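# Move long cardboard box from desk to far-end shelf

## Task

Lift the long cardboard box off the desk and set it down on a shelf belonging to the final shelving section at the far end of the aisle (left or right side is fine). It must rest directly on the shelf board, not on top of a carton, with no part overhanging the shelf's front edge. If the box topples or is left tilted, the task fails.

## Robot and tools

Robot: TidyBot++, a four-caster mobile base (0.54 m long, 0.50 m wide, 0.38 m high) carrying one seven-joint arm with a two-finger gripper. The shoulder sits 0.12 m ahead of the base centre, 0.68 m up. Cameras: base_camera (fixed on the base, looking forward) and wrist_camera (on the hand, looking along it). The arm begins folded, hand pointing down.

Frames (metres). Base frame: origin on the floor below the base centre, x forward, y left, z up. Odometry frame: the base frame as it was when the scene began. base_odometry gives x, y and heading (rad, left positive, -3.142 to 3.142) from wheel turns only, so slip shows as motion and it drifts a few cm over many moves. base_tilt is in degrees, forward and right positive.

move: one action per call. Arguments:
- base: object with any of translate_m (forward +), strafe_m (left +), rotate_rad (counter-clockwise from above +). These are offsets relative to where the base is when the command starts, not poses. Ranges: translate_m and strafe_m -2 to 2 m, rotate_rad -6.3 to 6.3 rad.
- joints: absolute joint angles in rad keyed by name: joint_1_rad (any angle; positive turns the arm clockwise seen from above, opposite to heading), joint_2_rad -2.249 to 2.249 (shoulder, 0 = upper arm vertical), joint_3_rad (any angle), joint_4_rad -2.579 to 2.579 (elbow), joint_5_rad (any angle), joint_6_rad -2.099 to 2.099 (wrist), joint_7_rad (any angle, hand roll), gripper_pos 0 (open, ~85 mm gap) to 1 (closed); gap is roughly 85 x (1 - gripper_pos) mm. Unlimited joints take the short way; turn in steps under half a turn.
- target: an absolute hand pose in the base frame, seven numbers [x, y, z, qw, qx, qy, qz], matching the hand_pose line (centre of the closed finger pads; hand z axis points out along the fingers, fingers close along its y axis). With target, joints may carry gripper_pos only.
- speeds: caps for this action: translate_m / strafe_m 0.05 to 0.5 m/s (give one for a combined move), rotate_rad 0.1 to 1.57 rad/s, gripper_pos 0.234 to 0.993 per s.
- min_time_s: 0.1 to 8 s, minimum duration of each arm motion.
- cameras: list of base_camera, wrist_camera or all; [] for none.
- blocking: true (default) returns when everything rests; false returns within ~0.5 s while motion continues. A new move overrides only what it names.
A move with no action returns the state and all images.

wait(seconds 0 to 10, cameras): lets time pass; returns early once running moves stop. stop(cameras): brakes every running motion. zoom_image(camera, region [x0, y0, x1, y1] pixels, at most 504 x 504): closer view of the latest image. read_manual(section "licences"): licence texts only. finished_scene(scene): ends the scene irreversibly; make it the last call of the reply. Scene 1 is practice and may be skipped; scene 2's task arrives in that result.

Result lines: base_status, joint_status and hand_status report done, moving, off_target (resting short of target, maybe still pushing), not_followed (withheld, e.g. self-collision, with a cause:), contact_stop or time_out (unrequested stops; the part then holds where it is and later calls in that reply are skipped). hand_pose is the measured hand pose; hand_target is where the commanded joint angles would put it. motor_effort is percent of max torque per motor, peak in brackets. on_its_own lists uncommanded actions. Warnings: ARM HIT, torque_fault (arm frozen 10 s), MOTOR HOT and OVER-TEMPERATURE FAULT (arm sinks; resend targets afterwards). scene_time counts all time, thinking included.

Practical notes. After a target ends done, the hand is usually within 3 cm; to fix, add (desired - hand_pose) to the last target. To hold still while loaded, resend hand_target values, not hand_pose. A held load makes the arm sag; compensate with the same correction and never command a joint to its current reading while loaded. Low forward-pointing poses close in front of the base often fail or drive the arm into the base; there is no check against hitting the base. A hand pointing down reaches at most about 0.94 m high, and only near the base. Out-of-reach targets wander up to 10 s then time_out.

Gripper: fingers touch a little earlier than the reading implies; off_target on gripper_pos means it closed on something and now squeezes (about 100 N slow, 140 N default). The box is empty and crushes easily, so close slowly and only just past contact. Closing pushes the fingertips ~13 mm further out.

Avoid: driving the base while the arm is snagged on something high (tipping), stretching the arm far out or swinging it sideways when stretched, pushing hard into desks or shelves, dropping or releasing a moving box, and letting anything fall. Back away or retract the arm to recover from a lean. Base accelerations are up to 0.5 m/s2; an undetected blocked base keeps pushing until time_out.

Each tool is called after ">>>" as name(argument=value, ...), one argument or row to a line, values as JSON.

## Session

>>> move(
  joints={"joint_6_rad": 0.5},
  cameras=["all"],
)

Scene clock: 1.97 s.
move: done
base_odometry: x=+0.000 y=+0.000 heading=+0.000
base_tilt: forward=-0.7 right=+0.5
base_status: not commanded
joint_positions: joint_1_rad=+0.018 joint_2_rad=-0.391 joint_3_rad=+3.171 joint_4_rad=-2.539 joint_5_rad=-0.025 joint_6_rad=+0.443 joint_7_rad=+1.523 gripper_pos=+0.002
joint_status: all done
motor_effort: joint_1_rad=+1(2) joint_2_rad=-4(5) joint_3_rad=+0(1) joint_4_rad=+15(16) joint_5_rad=-1(2) joint_6_rad=+9(10) joint_7_rad=-1(1)
hand_pose: x=+0.5302 y=-0.0225 z=+0.8576 quat_wxyz=(-0.008, +0.751, -0.051, +0.658)
hand_target: x=+0.5321 y=-0.0232 z=+0.8751 quat_wxyz=(-0.008, +0.732, -0.050, +0.679)
hand_status: not commanded
pictures: base_camera, wrist_camera
wrist_camera: T_world_to_cam=[[-0.06654, -0.99526, -0.07096, 0.06996], [-0.15059, 0.08032, -0.98533, 0.97956], [0.98635, -0.05488, -0.15522, -0.2537]] pos_world=[0.40241, -0.02297, 0.93077]

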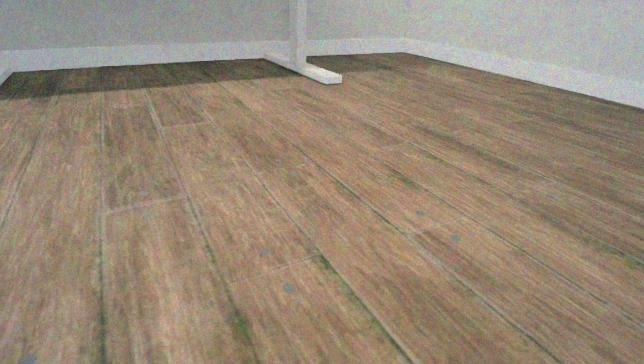

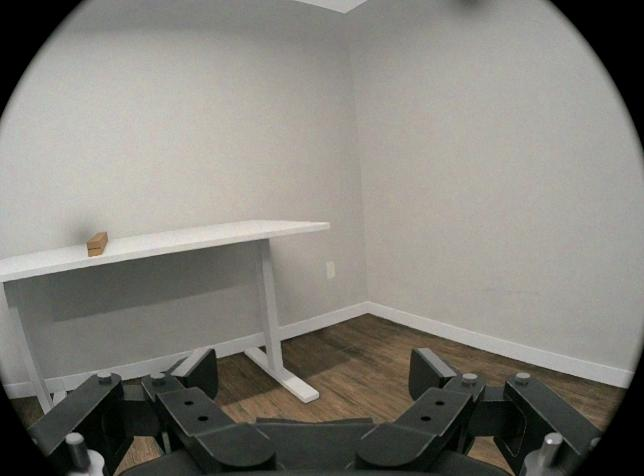

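>>> move(
  base={"translate_m": 0.79, "strafe_m": 0.29, "rotate_rad": 0.515},
  joints={"joint_1_rad": 0.0, "joint_2_rad": -0.6, "joint_3_rad": 3.146, "joint_4_rad": -1.8, "joint_6_rad": -0.8, "joint_7_rad": 1.57},
  cameras=["all"],
)

Scene clock: 6.10 s.
move: done
base_odometry: x=+0.790 y=+0.290 heading=+0.516
base_tilt: forward=-0.7 right=+0.5
base_status: done
joint_positions: joint_1_rad=+0.018 joint_2_rad=-0.589 joint_3_rad=+3.170 joint_4_rad=-1.845 joint_5_rad=-0.025 joint_6_rad=-0.740 joint_7_rad=+1.523 gripper_pos=+0.002
joint_status: all done
motor_effort: joint_1_rad=+1(2) joint_2_rad=+0(6) joint_3_rad=+0(3) joint_4_rad=+18(19) joint_5_rad=-1(2) joint_6_rad=+8(10) joint_7_rad=-1(2)
hand_pose: x=+0.4678 y=-0.0126 z=+1.0005 quat_wxyz=(-0.021, +0.839, -0.045, +0.541)
hand_target: x=+0.4575 y=+0.0049 z=+1.0136 quat_wxyz=(-0.013, +0.841, -0.005, +0.540)
hand_status: not commanded
pictures: base_camera, wrist_camera
wrist_camera: T_world_to_cam=[[-0.05185, -0.99589, -0.0743, 0.08225], [-0.42921, 0.0894, -0.89877, 1.154], [0.90172, -0.01471, -0.43208, 0.14774]] pos_world=[0.36635, -0.01908, 1.10713]

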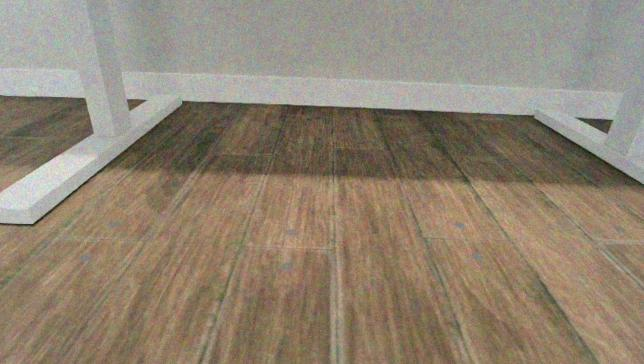

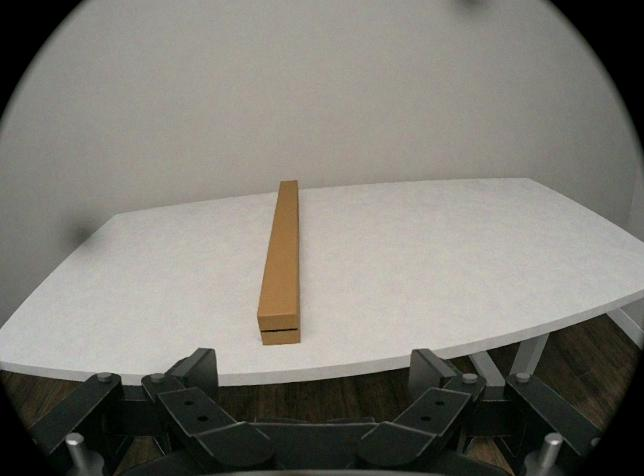

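>>> move(
  base={"translate_m": 0.335, "strafe_m": 0.03},
  joints={"joint_2_rad": 0.483, "joint_3_rad": 3.09, "joint_4_rad": -0.613, "joint_6_rad": -1.7, "joint_7_rad": 1.63},
  min_time_s=2.5,
  cameras=["wrist_camera"],
)

Scene clock: 9.90 s.
move: done
base_odometry: x=+1.067 y=+0.481 heading=+0.515
base_tilt: forward=-0.7 right=+0.6
base_status: done
joint_positions: joint_1_rad=+0.018 joint_2_rad=+0.455 joint_3_rad=+3.120 joint_4_rad=-0.658 joint_5_rad=-0.025 joint_6_rad=-1.645 joint_7_rad=+1.565 gripper_pos=+0.002
joint_status: all done
motor_effort: joint_1_rad=+1(2) joint_2_rad=-30(32) joint_3_rad=-2(2) joint_4_rad=+14(18) joint_5_rad=-1(2) joint_6_rad=+4(10) joint_7_rad=-1(2)
hand_pose: x=+0.7023 y=+0.0081 z=+0.9103 quat_wxyz=(-0.018, +0.981, +0.001, +0.191)
hand_target: x=+0.6980 y=+0.0302 z=+0.9061 quat_wxyz=(-0.023, +0.983, +0.053, +0.172)
hand_status: not commanded
wrist_camera: T_world_to_cam=[[0.01443, -0.99948, -0.02866, 0.02027], [-0.93488, -0.00332, -0.35495, 1.0326], [0.35468, 0.03192, -0.93444, 0.73874]] pos_world=[0.70305, 0.00011, 1.05741]

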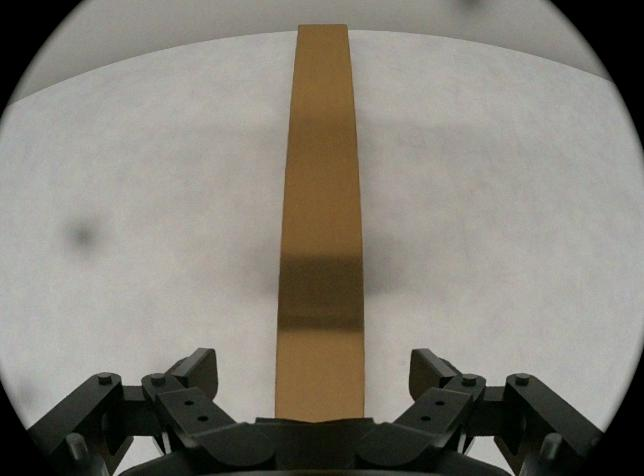

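>>> move(
  base={"strafe_m": -0.004},
  joints={"joint_2_rad": 0.42, "joint_4_rad": -0.935, "joint_6_rad": -1.45},
  min_time_s=1.8,
  cameras=["wrist_camera"],
)

>>> move(
  joints={"gripper_pos": 0.36},
  speeds={"gripper_pos": 0.5},
  cameras=["wrist_camera"],
)

Scene clock: 12.23 s.
move: done
base_odometry: x=+1.069 y=+0.478 heading=+0.515
base_tilt: forward=-0.7 right=+0.5
base_status: done
joint_positions: joint_1_rad=+0.016 joint_2_rad=+0.455 joint_3_rad=+3.117 joint_4_rad=-0.912 joint_5_rad=-0.025 joint_6_rad=-1.503 joint_7_rad=+1.565 gripper_pos=+0.002
joint_status: all done
motor_effort: joint_1_rad=+0(4) joint_2_rad=-31(33) joint_3_rad=-1(3) joint_4_rad=+15(16) joint_5_rad=-2(3) joint_6_rad=+3(5) joint_7_rad=+0(1)
hand_pose: x=+0.6949 y=+0.0113 z=+0.8242 quat_wxyz=(-0.019, +0.991, +0.001, +0.136)
hand_target: x=+0.6989 y=+0.0332 z=+0.8403 quat_wxyz=(-0.022, +0.984, +0.051, +0.168)
hand_status: not commanded
wrist_camera: T_world_to_cam=[[0.01338, -0.9994, -0.032, 0.02463], [-0.96861, -0.00501, -0.24854, 0.93088], [0.24823, 0.03432, -0.96809, 0.76248]] pos_world=[0.71205, 0.00311, 0.9703]

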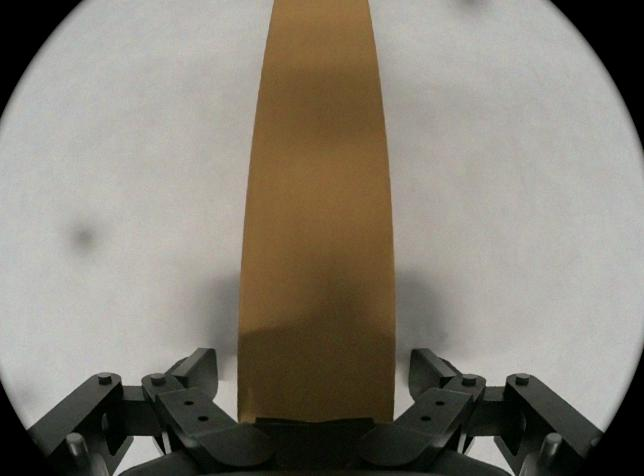

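Scene clock: 13.57 s.
move: done
base_odometry: x=+1.069 y=+0.478 heading=+0.515
base_tilt: forward=-0.7 right=+0.6
base_status: not commanded
joint_positions: joint_1_rad=+0.016 joint_2_rad=+0.445 joint_3_rad=+3.117 joint_4_rad=-0.912 joint_5_rad=-0.025 joint_6_rad=-1.499 joint_7_rad=+1.566 gripper_pos=+0.360
joint_status: all done
motor_effort: joint_1_rad=+0(2) joint_2_rad=-28(31) joint_3_rad=-2(2) joint_4_rad=+13(15) joint_5_rad=-2(3) joint_6_rad=+2(3) joint_7_rad=-1(1)
hand_pose: x=+0.6948 y=+0.0114 z=+0.8303 quat_wxyz=(-0.019, +0.990, +0.001, +0.143)
hand_target: x=+0.6989 y=+0.0332 z=+0.8403 quat_wxyz=(-0.022, +0.984, +0.051, +0.168)
hand_status: not commanded
wrist_camera: T_world_to_cam=[[0.01417, -0.9994, -0.03151, 0.02392], [-0.96498, -0.00541, -0.26225, 0.9412], [0.26193, 0.03413, -0.96449, 0.75575]] pos_world=[0.70995, 0.00321, 0.97649]

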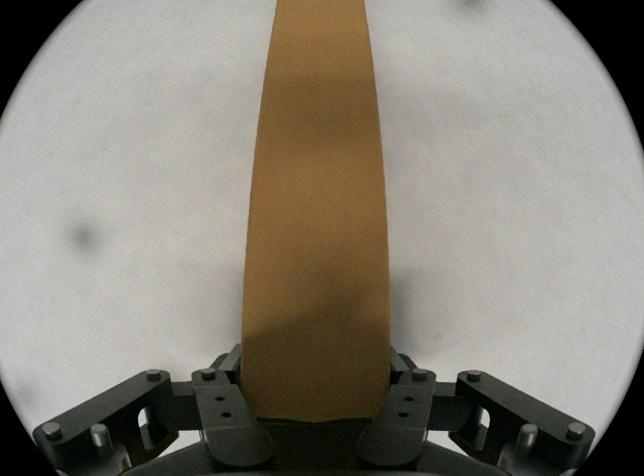

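>>> move(
  joints={"joint_2_rad": 0.392, "gripper_pos": 0.40},
  speeds={"gripper_pos": 0.234},
  min_time_s=0.5,
  cameras=["wrist_camera"],
)

>>> move(
  joints={"gripper_pos": 0.412},
  speeds={"gripper_pos": 0.234},
  cameras=["wrist_camera"],
)

>>> move(
  joints={"gripper_pos": 0.42},
  speeds={"gripper_pos": 0.234},
  cameras=["wrist_camera"],
)

Scene clock: 14.70 s.
move: done
base_odometry: x=+1.069 y=+0.478 heading=+0.515
base_tilt: forward=-0.7 right=+0.6
base_status: not commanded
joint_positions: joint_1_rad=+0.016 joint_2_rad=+0.432 joint_3_rad=+3.117 joint_4_rad=-0.914 joint_5_rad=-0.025 joint_6_rad=-1.499 joint_7_rad=+1.566 gripper_pos=+0.399
joint_status: all done
motor_effort: joint_1_rad=+1(2) joint_2_rad=-30(32) joint_3_rad=-1(2) joint_4_rad=+15(16) joint_5_rad=-2(2) joint_6_rad=+3(3) joint_7_rad=+0(1)
hand_pose: x=+0.6923 y=+0.0114 z=+0.8367 quat_wxyz=(-0.018, +0.989, +0.001, +0.148)
hand_target: x=+0.6942 y=+0.0332 z=+0.8565 quat_wxyz=(-0.021, +0.982, +0.052, +0.182)
hand_status: not commanded
wrist_camera: T_world_to_cam=[[0.01457, -0.99941, -0.03124, 0.02374], [-0.96215, -0.00551, -0.27245, 0.94703], [0.27212, 0.03403, -0.96166, 0.7533]] pos_world=[0.70585, 0.00331, 0.98318]

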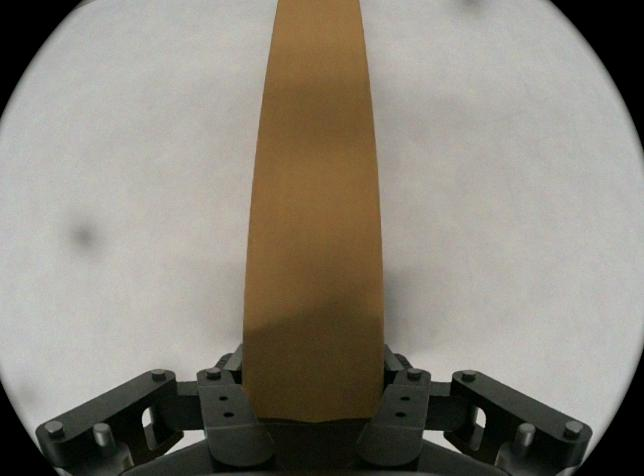

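Scene clock: 15.33 s.
move: done
base_odometry: x=+1.069 y=+0.478 heading=+0.515
base_tilt: forward=-0.6 right=+0.5
base_status: not commanded
joint_positions: joint_1_rad=+0.016 joint_2_rad=+0.432 joint_3_rad=+3.117 joint_4_rad=-0.914 joint_5_rad=-0.025 joint_6_rad=-1.499 joint_7_rad=+1.566 gripper_pos=+0.411
joint_status: all done
motor_effort: joint_1_rad=+1(1) joint_2_rad=-30(30) joint_3_rad=-1(2) joint_4_rad=+15(15) joint_5_rad=-2(2) joint_6_rad=+3(3) joint_7_rad=-1(1)
hand_pose: x=+0.6922 y=+0.0114 z=+0.8370 quat_wxyz=(-0.018, +0.989, +0.001, +0.148)
hand_target: x=+0.6942 y=+0.0332 z=+0.8565 quat_wxyz=(-0.021, +0.982, +0.052, +0.182)
hand_status: not commanded
wrist_camera: T_world_to_cam=[[0.01458, -0.99941, -0.03123, 0.02373], [-0.96204, -0.00551, -0.27285, 0.9473], [0.27251, 0.03403, -0.96155, 0.75313]] pos_world=[0.70575, 0.00331, 0.98338]

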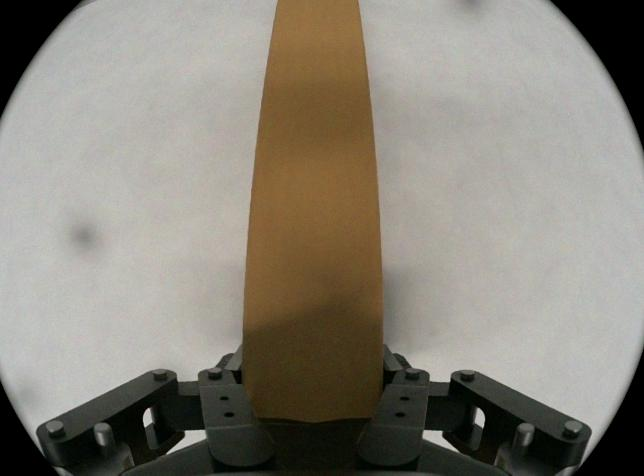

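Scene clock: 15.97 s.
move: done
base_odometry: x=+1.069 y=+0.478 heading=+0.515
base_tilt: forward=-0.7 right=+0.6
base_status: not commanded
joint_positions: joint_1_rad=+0.016 joint_2_rad=+0.432 joint_3_rad=+3.117 joint_4_rad=-0.914 joint_5_rad=-0.025 joint_6_rad=-1.499 joint_7_rad=+1.566 gripper_pos=+0.419
joint_status: all done
motor_effort: joint_1_rad=+0(2) joint_2_rad=-30(30) joint_3_rad=-1(2) joint_4_rad=+15(16) joint_5_rad=-1(2) joint_6_rad=+3(3) joint_7_rad=-1(1)
hand_pose: x=+0.6922 y=+0.0114 z=+0.8370 quat_wxyz=(-0.018, +0.989, +0.001, +0.148)
hand_target: x=+0.6942 y=+0.0332 z=+0.8565 quat_wxyz=(-0.021, +0.982, +0.052, +0.182)
hand_status: not commanded
wrist_camera: T_world_to_cam=[[0.01458, -0.99941, -0.03123, 0.02373], [-0.96204, -0.00551, -0.27285, 0.9473], [0.27251, 0.03403, -0.96155, 0.75313]] pos_world=[0.70575, 0.00331, 0.98338]

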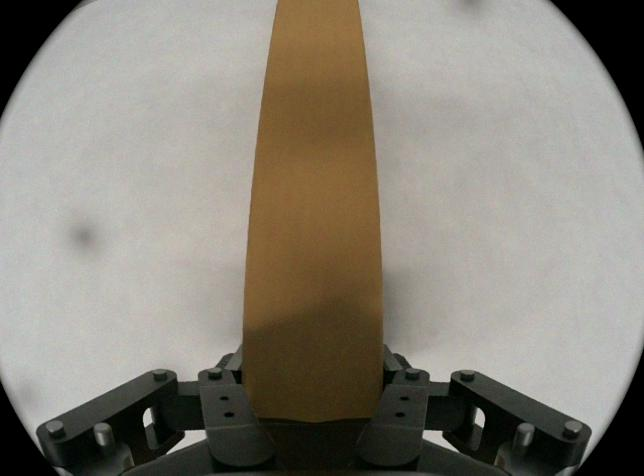

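>>> move(
  joints={"gripper_pos": 0.425},
  speeds={"gripper_pos": 0.234},
)

>>> move(
  joints={"joint_2_rad": 0.28, "joint_6_rad": -1.66},
  min_time_s=2,
  cameras=["wrist_camera"],
)

Scene clock: 16.70 s.
move: done
base_odometry: x=+1.069 y=+0.478 heading=+0.515
base_tilt: forward=-0.7 right=+0.5
base_status: not commanded
joint_positions: joint_1_rad=+0.016 joint_2_rad=+0.432 joint_3_rad=+3.117 joint_4_rad=-0.914 joint_5_rad=-0.025 joint_6_rad=-1.499 joint_7_rad=+1.566 gripper_pos=+0.423
joint_status: all done
motor_effort: joint_1_rad=+0(2) joint_2_rad=-30(30) joint_3_rad=-1(2) joint_4_rad=+15(16) joint_5_rad=-1(2) joint_6_rad=+3(3) joint_7_rad=-1(1)
hand_pose: x=+0.6922 y=+0.0114 z=+0.8370 quat_wxyz=(-0.018, +0.989, +0.001, +0.148)
hand_target: x=+0.6942 y=+0.0332 z=+0.8565 quat_wxyz=(-0.021, +0.982, +0.052, +0.182)
hand_status: not commanded
pictures: none

Scene clock: 19.03 s.
move: done
base_odometry: x=+1.069 y=+0.478 heading=+0.515
base_tilt: forward=-0.7 right=+0.6
base_status: not commanded
joint_positions: joint_1_rad=+0.016 joint_2_rad=+0.317 joint_3_rad=+3.117 joint_4_rad=-0.914 joint_5_rad=-0.025 joint_6_rad=-1.607 joint_7_rad=+1.566 gripper_pos=+0.423
joint_status: all done
motor_effort: joint_1_rad=+1(2) joint_2_rad=-26(32) joint_3_rad=-1(2) joint_4_rad=+15(16) joint_5_rad=-2(2) joint_6_rad=+3(4) joint_7_rad=+0(1)
hand_pose: x=+0.6390 y=+0.0116 z=+0.8898 quat_wxyz=(-0.017, +0.988, +0.003, +0.151)
hand_target: x=+0.6104 y=+0.0305 z=+0.8959 quat_wxyz=(-0.019, +0.989, +0.056, +0.133)
hand_status: not commanded
wrist_camera: T_world_to_cam=[[0.01838, -0.99945, -0.02772, 0.02076], [-0.9603, -0.00992, -0.2788, 0.91475], [0.27837, 0.03175, -0.95995, 0.81325]] pos_world=[0.65167, 0.00401, 1.03629]

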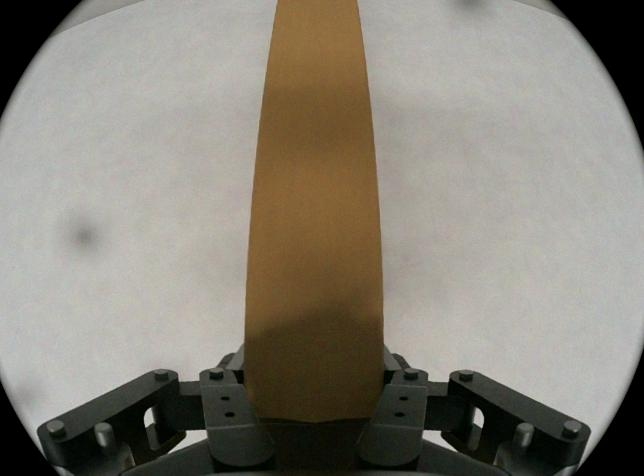

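>>> move(
  base={"translate_m": -0.72},
  speeds={"translate_m": 0.4},
)

>>> move(
  base={"rotate_rad": 3.14},
  speeds={"rotate_rad": 0.9},
  joints={"joint_2_rad": -0.157, "joint_4_rad": -2.403, "joint_6_rad": -0.02, "joint_7_rad": 0.24},
  min_time_s=4,
  cameras=["all"],
)

Scene clock: 22.40 s.
move: done
base_odometry: x=+0.443 y=+0.123 heading=+0.515
base_tilt: forward=-0.7 right=+0.6
base_status: done
joint_positions: joint_1_rad=+0.014 joint_2_rad=+0.301 joint_3_rad=+3.116 joint_4_rad=-0.914 joint_5_rad=-0.025 joint_6_rad=-1.614 joint_7_rad=+1.566 gripper_pos=+0.423
joint_status: not commanded
motor_effort: joint_1_rad=+2(3) joint_2_rad=-26(32) joint_3_rad=-1(2) joint_4_rad=+15(16) joint_5_rad=-1(2) joint_6_rad=+3(4) joint_7_rad=-1(1)
hand_pose: x=+0.6337 y=+0.0130 z=+0.8971 quat_wxyz=(-0.017, +0.988, +0.005, +0.156)
hand_target: x=+0.6104 y=+0.0305 z=+0.8959 quat_wxyz=(-0.019, +0.989, +0.056, +0.133)
hand_status: not commanded
pictures: none

Scene clock: 27.03 s.
move: done
base_odometry: x=+0.443 y=+0.123 heading=-2.629
base_tilt: forward=-0.7 right=+0.5
base_status: done
joint_positions: joint_1_rad=+0.011 joint_2_rad=-0.127 joint_3_rad=+3.108 joint_4_rad=-2.381 joint_5_rad=-0.025 joint_6_rad=-0.081 joint_7_rad=+0.305 gripper_pos=+0.423
joint_status: all done
motor_effort: joint_1_rad=+1(3) joint_2_rad=-11(28) joint_3_rad=-1(3) joint_4_rad=+15(17) joint_5_rad=-1(3) joint_6_rad=+7(8) joint_7_rad=-1(2)
hand_pose: x=+0.5336 y=+0.0111 z=+0.6852 quat_wxyz=(-0.239, +0.742, -0.544, +0.312)
hand_target: x=+0.5364 y=+0.0230 z=+0.7013 quat_wxyz=(-0.272, +0.721, -0.549, +0.325)
hand_status: not commanded
pictures: base_camera, wrist_camera
wrist_camera: T_world_to_cam=[[-0.65848, -0.30201, -0.68934, 0.8233], [-0.2345, 0.95269, -0.19339, 0.2999], [0.71513, 0.03431, -0.69814, 0.23386]] pos_world=[0.44521, -0.04509, 0.78881]

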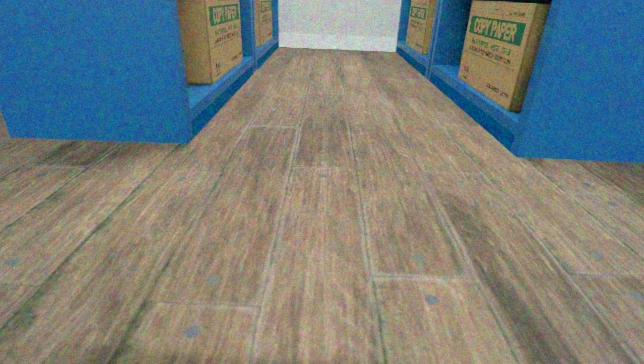

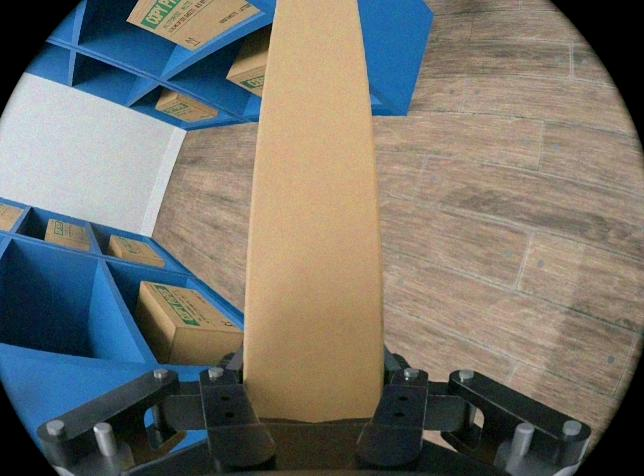

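>>> zoom_image(
  camera="wrist_camera",
  region=[0, 20, 260, 290],
)

Scaled by 1.867.

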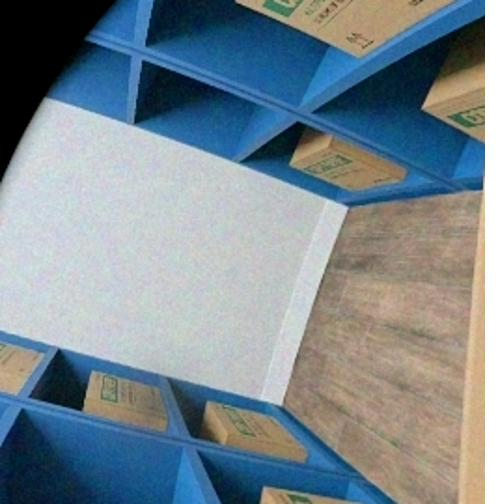

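>>> move(
  joints={"joint_2_rad": 0.08, "joint_4_rad": -1.56, "joint_6_rad": -0.95, "joint_7_rad": 1.6},
  min_time_s=2,
)

>>> move(
  joints={"joint_1_rad": 0.9, "joint_2_rad": -0.157, "joint_4_rad": -2.403, "joint_6_rad": -0.02, "joint_7_rad": 2.895},
  min_time_s=2.2,
  cameras=["all"],
)

Scene clock: 31.40 s.
move: done
base_odometry: x=+0.443 y=+0.123 heading=-2.629
base_tilt: forward=-0.7 right=+0.6
base_status: not commanded
joint_positions: joint_1_rad=+0.011 joint_2_rad=+0.049 joint_3_rad=+3.108 joint_4_rad=-1.609 joint_5_rad=-0.025 joint_6_rad=-0.894 joint_7_rad=+1.534 gripper_pos=+0.423
joint_status: all done
motor_effort: joint_1_rad=+1(2) joint_2_rad=-19(21) joint_3_rad=-1(1) joint_4_rad=+17(17) joint_5_rad=-2(2) joint_6_rad=+5(9) joint_7_rad=-1(2)
hand_pose: x=+0.6251 y=+0.0185 z=+0.8160 quat_wxyz=(-0.021, +0.957, -0.012, +0.290)
hand_target: x=+0.6277 y=+0.0334 z=+0.8146 quat_wxyz=(-0.017, +0.961, +0.034, +0.272)
hand_status: not commanded
pictures: none

Scene clock: 34.27 s.
move: done
base_odometry: x=+0.443 y=+0.123 heading=-2.629
base_tilt: forward=-0.7 right=+0.6
base_status: not commanded
joint_positions: joint_1_rad=+0.877 joint_2_rad=-0.127 joint_3_rad=+3.107 joint_4_rad=-2.380 joint_5_rad=-0.025 joint_6_rad=-0.081 joint_7_rad=+2.829 gripper_pos=+0.423
joint_status: all done
motor_effort: joint_1_rad=+1(4) joint_2_rad=-11(21) joint_3_rad=-1(1) joint_4_rad=+15(18) joint_5_rad=-1(2) joint_6_rad=+7(8) joint_7_rad=-1(2)
hand_pose: x=+0.3967 y=-0.3087 z=+0.6857 quat_wxyz=(+0.339, +0.902, +0.179, +0.199)
hand_target: x=+0.3965 y=-0.3127 z=+0.7013 quat_wxyz=(+0.374, +0.882, +0.204, +0.199)
hand_status: not commanded
pictures: base_camera, wrist_camera
wrist_camera: T_world_to_cam=[[0.19459, -0.70051, 0.6866, -0.76795], [-0.86509, -0.45249, -0.21648, 0.40483], [0.46233, -0.55185, -0.69405, 0.25962]] pos_world=[0.37962, -0.2115, 0.79511]

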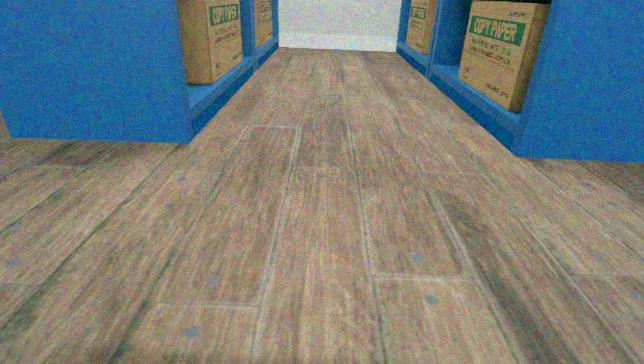

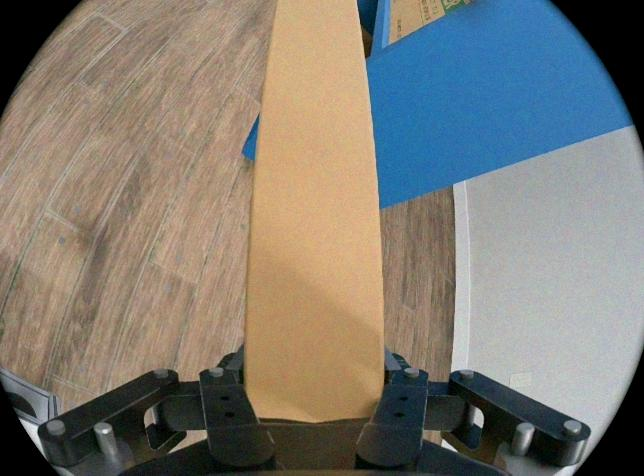

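>>> move(
  base={"translate_m": 2.0},
  speeds={"translate_m": 0.4},
  joints={"joint_1_rad": 1.185, "joint_7_rad": 2.92},
  min_time_s=1,
  cameras=["all"],
)

Scene clock: 40.80 s.
move: done
base_odometry: x=-1.300 y=-0.858 heading=-2.628
base_tilt: forward=-0.8 right=+0.5
base_status: done
joint_positions: joint_1_rad=+1.163 joint_2_rad=-0.133 joint_3_rad=+3.107 joint_4_rad=-2.382 joint_5_rad=-0.025 joint_6_rad=-0.077 joint_7_rad=+2.856 gripper_pos=+0.423
joint_status: all done
motor_effort: joint_1_rad=+1(2) joint_2_rad=-11(12) joint_3_rad=-1(2) joint_4_rad=+15(15) joint_5_rad=-1(2) joint_6_rad=+7(8) joint_7_rad=-1(2)
hand_pose: x=+0.2986 y=-0.3743 z=+0.6878 quat_wxyz=(+0.369, +0.916, +0.062, +0.145)
hand_target: x=+0.2974 y=-0.3781 z=+0.7013 quat_wxyz=(+0.400, +0.901, +0.088, +0.139)
hand_status: not commanded
pictures: base_camera, wrist_camera
wrist_camera: T_world_to_cam=[[0.01304, -0.71685, 0.6971, -0.75541], [-0.95688, -0.21128, -0.19936, 0.39661], [0.29019, -0.66444, -0.6887, 0.27573]] pos_world=[0.30935, -0.27452, 0.79556]

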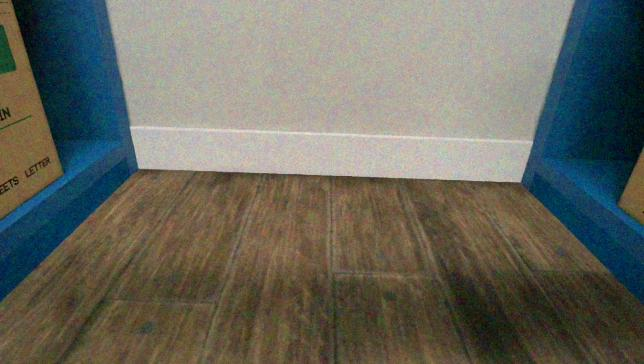

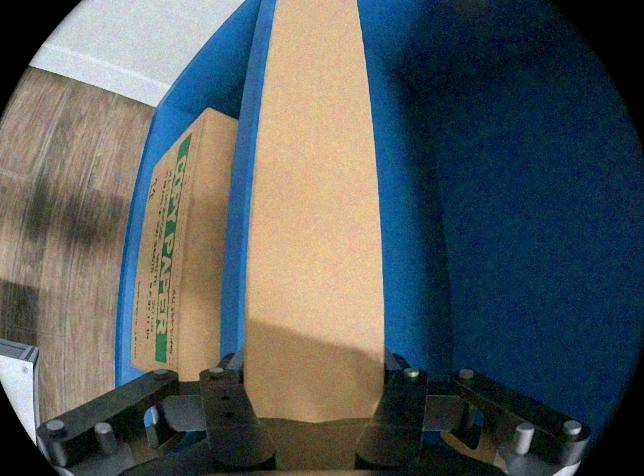

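>>> move(
  base={"translate_m": 0.03, "strafe_m": 0.05, "rotate_rad": 0.02},
  joints={"joint_1_rad": 1.05, "joint_2_rad": 0.5, "joint_4_rad": -1.52, "joint_6_rad": -0.58, "joint_7_rad": 2.625},
  min_time_s=3.5,
  cameras=["all"],
)

Scene clock: 45.40 s.
move: done
base_odometry: x=-1.302 y=-0.917 heading=-2.608
base_tilt: forward=-0.7 right=+0.6
base_status: done
joint_positions: joint_1_rad=+1.073 joint_2_rad=+0.467 joint_3_rad=+3.105 joint_4_rad=-1.566 joint_5_rad=-0.025 joint_6_rad=-0.524 joint_7_rad=+2.691 gripper_pos=+0.423
joint_status: all done
motor_effort: joint_1_rad=+1(3) joint_2_rad=-31(33) joint_3_rad=-2(2) joint_4_rad=+15(17) joint_5_rad=-2(2) joint_6_rad=+5(8) joint_7_rad=-1(2)
hand_pose: x=+0.4484 y=-0.5512 z=+0.6581 quat_wxyz=(+0.246, +0.957, +0.027, +0.151)
hand_target: x=+0.4703 y=-0.5408 z=+0.6487 quat_wxyz=(+0.218, +0.963, +0.012, +0.156)
hand_status: not commanded
pictures: base_camera, wrist_camera
wrist_camera: T_world_to_cam=[[-0.01605, -0.87513, 0.48363, -0.79718], [-0.9595, -0.12258, -0.25364, 0.58257], [0.28124, -0.46811, -0.83772, 0.30452]] pos_world=[0.46054, -0.48368, 0.7884]

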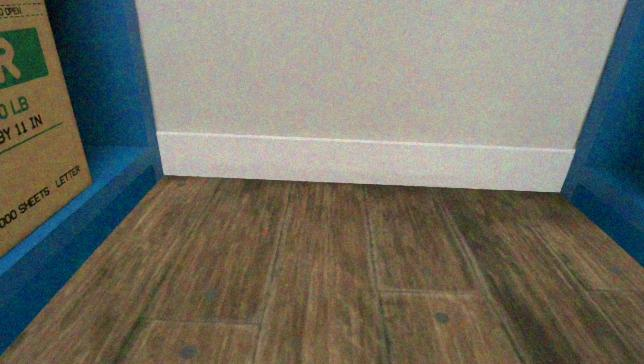

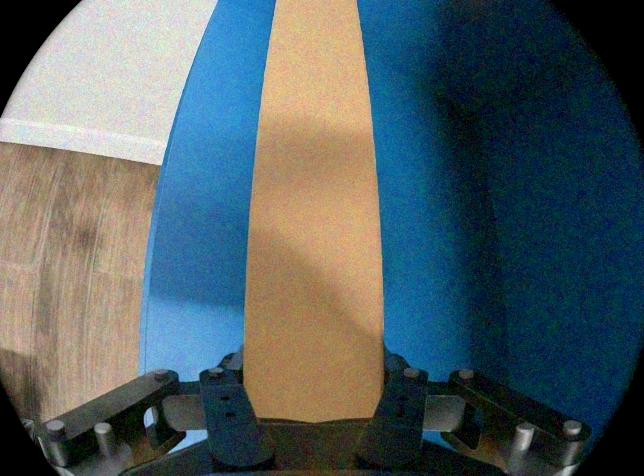

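>>> move(
  joints={"joint_2_rad": 0.63, "joint_6_rad": -0.31},
  min_time_s=1.8,
  cameras=["wrist_camera"],
)

>>> move(
  joints={"joint_2_rad": 0.662},
  min_time_s=0.8,
)

>>> move(
  joints={"joint_2_rad": 0.675},
  min_time_s=0.6,
  cameras=["wrist_camera"],
)

Scene clock: 47.90 s.
move: done
base_odometry: x=-1.302 y=-0.917 heading=-2.608
base_tilt: forward=-0.7 right=+0.6
base_status: not commanded
joint_positions: joint_1_rad=+1.073 joint_2_rad=+0.593 joint_3_rad=+3.105 joint_4_rad=-1.566 joint_5_rad=-0.025 joint_6_rad=-0.368 joint_7_rad=+2.690 gripper_pos=+0.423
joint_status: all done
motor_effort: joint_1_rad=+1(2) joint_2_rad=-35(35) joint_3_rad=-2(2) joint_4_rad=+15(16) joint_5_rad=-2(2) joint_6_rad=+6(7) joint_7_rad=-1(1)
hand_pose: x=+0.4642 y=-0.5809 z=+0.6027 quat_wxyz=(+0.259, +0.953, +0.023, +0.158)
hand_target: x=+0.5009 y=-0.5946 z=+0.6090 quat_wxyz=(+0.276, +0.942, +0.007, +0.191)
hand_status: not commanded
wrist_camera: T_world_to_cam=[[-0.03045, -0.86273, 0.50475, -0.79508], [-0.95586, -0.12251, -0.26706, 0.5864], [0.29224, -0.4906, -0.82092, 0.21151]] pos_world=[0.47449, -0.51032, 0.73156]

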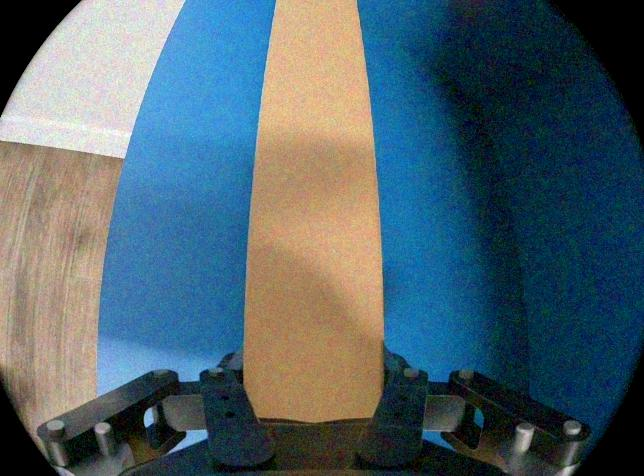

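Scene clock: 49.00 s.
move: done
base_odometry: x=-1.302 y=-0.917 heading=-2.608
base_tilt: forward=-0.7 right=+0.6
base_status: not commanded
joint_positions: joint_1_rad=+1.073 joint_2_rad=+0.624 joint_3_rad=+3.105 joint_4_rad=-1.566 joint_5_rad=-0.025 joint_6_rad=-0.367 joint_7_rad=+2.690 gripper_pos=+0.423
joint_status: all done
motor_effort: joint_1_rad=+1(2) joint_2_rad=-35(36) joint_3_rad=-2(2) joint_4_rad=+14(15) joint_5_rad=-1(2) joint_6_rad=+5(6) joint_7_rad=-1(1)
hand_pose: x=+0.4631 y=-0.5789 z=+0.5820 quat_wxyz=(+0.246, +0.957, +0.023, +0.151)
hand_target: x=+0.4996 y=-0.5923 z=+0.5864 quat_wxyz=(+0.262, +0.947, +0.006, +0.183)
hand_status: not commanded
pictures: none

Scene clock: 49.90 s.
move: done
base_odometry: x=-1.302 y=-0.917 heading=-2.608
base_tilt: forward=-0.7 right=+0.6
base_status: not commanded
joint_positions: joint_1_rad=+1.073 joint_2_rad=+0.635 joint_3_rad=+3.105 joint_4_rad=-1.566 joint_5_rad=-0.025 joint_6_rad=-0.367 joint_7_rad=+2.690 gripper_pos=+0.423
joint_status: all done
motor_effort: joint_1_rad=+0(2) joint_2_rad=-35(36) joint_3_rad=-2(2) joint_4_rad=+14(15) joint_5_rad=-1(2) joint_6_rad=+6(6) joint_7_rad=-1(1)
hand_pose: x=+0.4626 y=-0.5779 z=+0.5744 quat_wxyz=(+0.241, +0.959, +0.023, +0.149)
hand_target: x=+0.4989 y=-0.5912 z=+0.5773 quat_wxyz=(+0.257, +0.949, +0.006, +0.180)
hand_status: not commanded
wrist_camera: T_world_to_cam=[[-0.02096, -0.88031, 0.47393, -0.775], [-0.96091, -0.11316, -0.2527, 0.57718], [0.27608, -0.4607, -0.84352, 0.22799]] pos_world=[0.47543, -0.51189, 0.70547]

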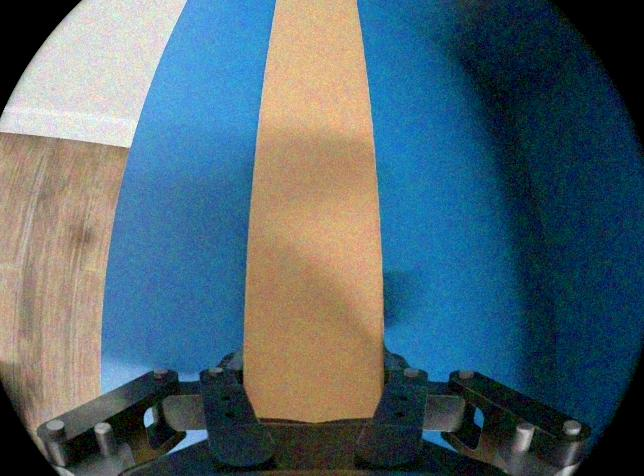

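>>> move(
  joints={"joint_7_rad": 2.785},
  min_time_s=0.6,
)

>>> move(
  joints={"joint_2_rad": 0.684},
  min_time_s=0.6,
)

>>> move(
  joints={"joint_2_rad": 0.693},
  min_time_s=0.6,
  cameras=["wrist_camera"],
)

Scene clock: 51.03 s.
move: done
base_odometry: x=-1.302 y=-0.917 heading=-2.608
base_tilt: forward=-0.7 right=+0.5
base_status: not commanded
joint_positions: joint_1_rad=+1.073 joint_2_rad=+0.635 joint_3_rad=+3.105 joint_4_rad=-1.566 joint_5_rad=-0.025 joint_6_rad=-0.367 joint_7_rad=+2.743 gripper_pos=+0.423
joint_status: all done
motor_effort: joint_1_rad=+1(2) joint_2_rad=-35(35) joint_3_rad=-2(2) joint_4_rad=+14(14) joint_5_rad=-2(2) joint_6_rad=+6(6) joint_7_rad=-1(2)
hand_pose: x=+0.4626 y=-0.5779 z=+0.5744 quat_wxyz=(+0.245, +0.958, +0.049, +0.142)
hand_target: x=+0.4989 y=-0.5912 z=+0.5773 quat_wxyz=(+0.271, +0.946, +0.082, +0.159)
hand_status: not commanded
pictures: none

Scene clock: 51.93 s.
move: done
base_odometry: x=-1.302 y=-0.917 heading=-2.608
base_tilt: forward=-0.7 right=+0.6
base_status: not commanded
joint_positions: joint_1_rad=+1.073 joint_2_rad=+0.643 joint_3_rad=+3.105 joint_4_rad=-1.566 joint_5_rad=-0.025 joint_6_rad=-0.366 joint_7_rad=+2.743 gripper_pos=+0.423
joint_status: all done
motor_effort: joint_1_rad=+1(2) joint_2_rad=-35(36) joint_3_rad=-2(2) joint_4_rad=+14(15) joint_5_rad=-1(2) joint_6_rad=+5(6) joint_7_rad=-1(1)
hand_pose: x=+0.4622 y=-0.5773 z=+0.5693 quat_wxyz=(+0.242, +0.959, +0.049, +0.141)
hand_target: x=+0.4985 y=-0.5903 z=+0.5710 quat_wxyz=(+0.267, +0.947, +0.082, +0.157)
hand_status: not commanded
pictures: none

Scene clock: 52.83 s.
move: done
base_odometry: x=-1.302 y=-0.917 heading=-2.608
base_tilt: forward=-0.7 right=+0.6
base_status: not commanded
joint_positions: joint_1_rad=+1.073 joint_2_rad=+0.646 joint_3_rad=+3.105 joint_4_rad=-1.565 joint_5_rad=-0.025 joint_6_rad=-0.366 joint_7_rad=+2.743 gripper_pos=+0.423
joint_status: all done
motor_effort: joint_1_rad=+1(2) joint_2_rad=-34(36) joint_3_rad=-2(2) joint_4_rad=+13(14) joint_5_rad=-1(2) joint_6_rad=+5(6) joint_7_rad=-1(1)
hand_pose: x=+0.4624 y=-0.5777 z=+0.5681 quat_wxyz=(+0.242, +0.959, +0.048, +0.141)
hand_target: x=+0.4979 y=-0.5894 z=+0.5647 quat_wxyz=(+0.263, +0.949, +0.082, +0.155)
hand_status: not commanded
wrist_camera: T_world_to_cam=[[0.03195, -0.87588, 0.48146, -0.798], [-0.96149, -0.15849, -0.22452, 0.53354], [0.27296, -0.45575, -0.84722, 0.22925]] pos_world=[0.47592, -0.50991, 0.69822]

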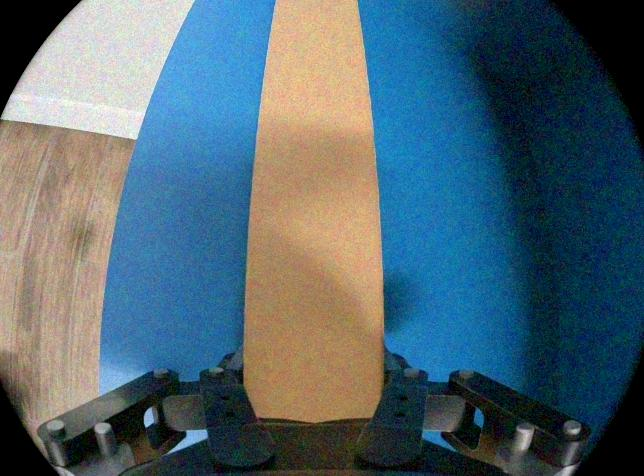

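>>> move(
  joints={"joint_2_rad": 0.703},
  min_time_s=0.6,
)

>>> move(
  joints={"gripper_pos": 0.38},
  speeds={"gripper_pos": 0.234},
  cameras=["wrist_camera"],
)

Scene clock: 53.83 s.
move: done
base_odometry: x=-1.302 y=-0.917 heading=-2.608
base_tilt: forward=-0.7 right=+0.6
base_status: not commanded
joint_positions: joint_1_rad=+1.073 joint_2_rad=+0.648 joint_3_rad=+3.105 joint_4_rad=-1.562 joint_5_rad=-0.025 joint_6_rad=-0.366 joint_7_rad=+2.743 gripper_pos=+0.423
joint_status: all done
motor_effort: joint_1_rad=+1(2) joint_2_rad=-33(34) joint_3_rad=-2(2) joint_4_rad=+14(14) joint_5_rad=-1(2) joint_6_rad=+5(6) joint_7_rad=-1(1)
hand_pose: x=+0.4629 y=-0.5786 z=+0.5678 quat_wxyz=(+0.242, +0.959, +0.048, +0.141)
hand_target: x=+0.4973 y=-0.5884 z=+0.5577 quat_wxyz=(+0.259, +0.950, +0.082, +0.153)
hand_status: not commanded
pictures: none

Scene clock: 54.60 s.
move: done
base_odometry: x=-1.302 y=-0.917 heading=-2.608
base_tilt: forward=-0.7 right=+0.6
base_status: not commanded
joint_positions: joint_1_rad=+1.073 joint_2_rad=+0.655 joint_3_rad=+3.105 joint_4_rad=-1.560 joint_5_rad=-0.025 joint_6_rad=-0.360 joint_7_rad=+2.743 gripper_pos=+0.380
joint_status: all done
motor_effort: joint_1_rad=+1(2) joint_2_rad=-34(34) joint_3_rad=-2(2) joint_4_rad=+13(14) joint_5_rad=-1(2) joint_6_rad=+5(5) joint_7_rad=-1(1)
hand_pose: x=+0.4636 y=-0.5798 z=+0.5646 quat_wxyz=(+0.242, +0.959, +0.048, +0.141)
hand_target: x=+0.4973 y=-0.5884 z=+0.5577 quat_wxyz=(+0.259, +0.950, +0.082, +0.153)
hand_status: not commanded
wrist_camera: T_world_to_cam=[[0.03147, -0.87564, 0.48194, -0.7982], [-0.96142, -0.15835, -0.22492, 0.53385], [0.27327, -0.45626, -0.84685, 0.2242]] pos_world=[0.47712, -0.51211, 0.69462]

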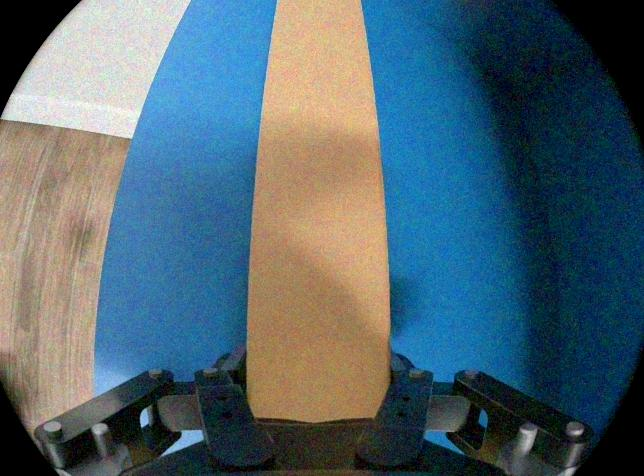

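>>> move(
  joints={"gripper_pos": 0.2},
  speeds={"gripper_pos": 0.234},
)

>>> move(
  joints={"gripper_pos": 0.0},
  speeds={"gripper_pos": 0.234},
  cameras=["wrist_camera"],
)

Scene clock: 56.00 s.
move: done
base_odometry: x=-1.302 y=-0.917 heading=-2.608
base_tilt: forward=-0.7 right=+0.6
base_status: not commanded
joint_positions: joint_1_rad=+1.073 joint_2_rad=+0.655 joint_3_rad=+3.105 joint_4_rad=-1.558 joint_5_rad=-0.025 joint_6_rad=-0.360 joint_7_rad=+2.743 gripper_pos=+0.201
joint_status: all done
motor_effort: joint_1_rad=+0(2) joint_2_rad=-34(34) joint_3_rad=-2(2) joint_4_rad=+12(13) joint_5_rad=-1(2) joint_6_rad=+4(5) joint_7_rad=-1(1)
hand_pose: x=+0.4640 y=-0.5805 z=+0.5652 quat_wxyz=(+0.243, +0.959, +0.048, +0.141)
hand_target: x=+0.4973 y=-0.5884 z=+0.5577 quat_wxyz=(+0.259, +0.950, +0.082, +0.153)
hand_status: not commanded
pictures: none

Scene clock: 57.43 s.
move: done
base_odometry: x=-1.302 y=-0.917 heading=-2.608
base_tilt: forward=-0.7 right=+0.6
base_status: not commanded
joint_positions: joint_1_rad=+1.073 joint_2_rad=+0.657 joint_3_rad=+3.105 joint_4_rad=-1.558 joint_5_rad=-0.025 joint_6_rad=-0.360 joint_7_rad=+2.743 gripper_pos=+0.002
joint_status: all done
motor_effort: joint_1_rad=+1(2) joint_2_rad=-34(35) joint_3_rad=-2(2) joint_4_rad=+13(14) joint_5_rad=-1(2) joint_6_rad=+5(5) joint_7_rad=+0(1)
hand_pose: x=+0.4639 y=-0.5804 z=+0.5643 quat_wxyz=(+0.242, +0.959, +0.048, +0.141)
hand_target: x=+0.4973 y=-0.5884 z=+0.5577 quat_wxyz=(+0.259, +0.950, +0.082, +0.153)
hand_status: not commanded
wrist_camera: T_world_to_cam=[[0.0312, -0.87543, 0.48233, -0.79845], [-0.96137, -0.15832, -0.22516, 0.53407], [0.27347, -0.45667, -0.84656, 0.2232]] pos_world=[0.47731, -0.51251, 0.69432]

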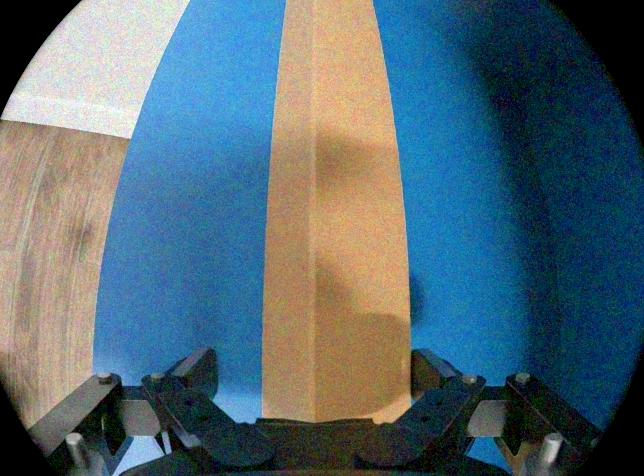

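>>> move(
  joints={"joint_2_rad": 0.50, "joint_4_rad": -1.60, "joint_6_rad": -0.48},
  min_time_s=2.5,
  cameras=["wrist_camera"],
)

Scene clock: 60.47 s.
move: done
base_odometry: x=-1.302 y=-0.917 heading=-2.608
base_tilt: forward=-0.7 right=+0.6
base_status: not commanded
joint_positions: joint_1_rad=+1.073 joint_2_rad=+0.538 joint_3_rad=+3.105 joint_4_rad=-1.573 joint_5_rad=-0.025 joint_6_rad=-0.424 joint_7_rad=+2.743 gripper_pos=+0.002
joint_status: all done
motor_effort: joint_1_rad=+1(2) joint_2_rad=-33(36) joint_3_rad=-2(2) joint_4_rad=+14(16) joint_5_rad=-2(2) joint_6_rad=+5(6) joint_7_rad=-1(1)
hand_pose: x=+0.4578 y=-0.5689 z=+0.6261 quat_wxyz=(+0.259, +0.953, +0.050, +0.149)
hand_target: x=+0.4667 y=-0.5354 z=+0.6297 quat_wxyz=(+0.239, +0.957, +0.088, +0.142)
hand_status: not commanded
wrist_camera: T_world_to_cam=[[0.02506, -0.85782, 0.51333, -0.82457], [-0.95685, -0.16929, -0.23618, 0.54255], [0.2895, -0.48526, -0.82505, 0.24531]] pos_world=[0.46879, -0.49645, 0.75382]

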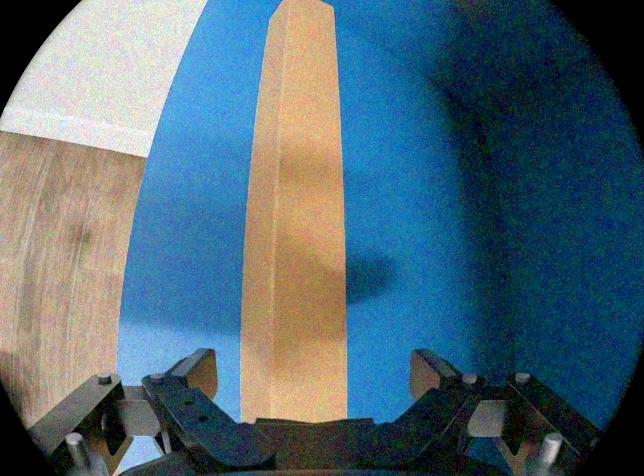

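>>> move(
  cameras=["all"],
)

Scene clock: 60.60 s.
base_odometry: x=-1.302 y=-0.917 heading=-2.608
base_tilt: forward=-0.7 right=+0.6
base_status: not commanded
joint_positions: joint_1_rad=+1.073 joint_2_rad=+0.538 joint_3_rad=+3.105 joint_4_rad=-1.573 joint_5_rad=-0.025 joint_6_rad=-0.424 joint_7_rad=+2.743 gripper_pos=+0.002
joint_status: all done
motor_effort: joint_1_rad=+1(2) joint_2_rad=-33(36) joint_3_rad=-2(2) joint_4_rad=+15(16) joint_5_rad=-2(2) joint_6_rad=+5(6) joint_7_rad=-1(1)
hand_pose: x=+0.4578 y=-0.5689 z=+0.6260 quat_wxyz=(+0.259, +0.953, +0.050, +0.149) (m; base frame)
hand_target: x=+0.4667 y=-0.5354 z=+0.6297 quat_wxyz=(+0.239, +0.957, +0.088, +0.142) (m; base frame)
hand_status: not commanded
pictures: base_camera, wrist_camera
camera_calibration:
wrist_camera: T_world_to_cam=[[0.02515, -0.85788, 0.51323, -0.82456], [-0.95688, -0.16928, -0.23607, 0.54249], [0.2894, -0.48516, -0.82515, 0.24548]] pos_world=[0.46879, -0.49645, 0.75382]

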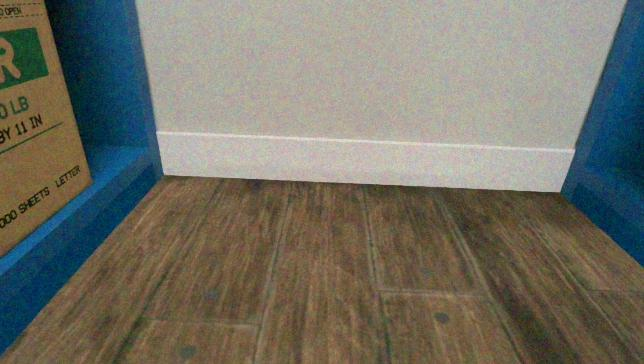

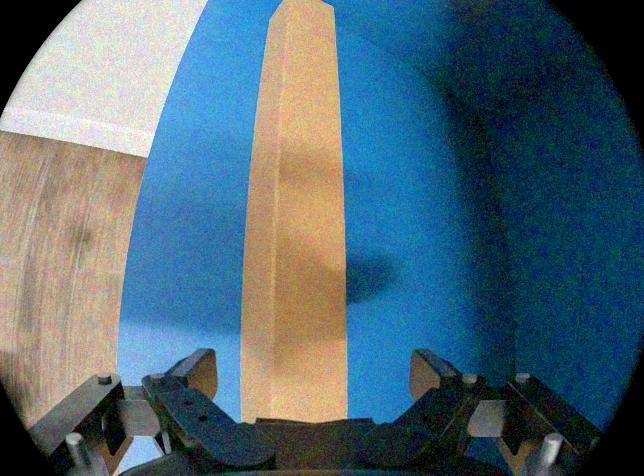

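>>> finished_scene(
  scene=2,
)

The scene is finished: the task was done.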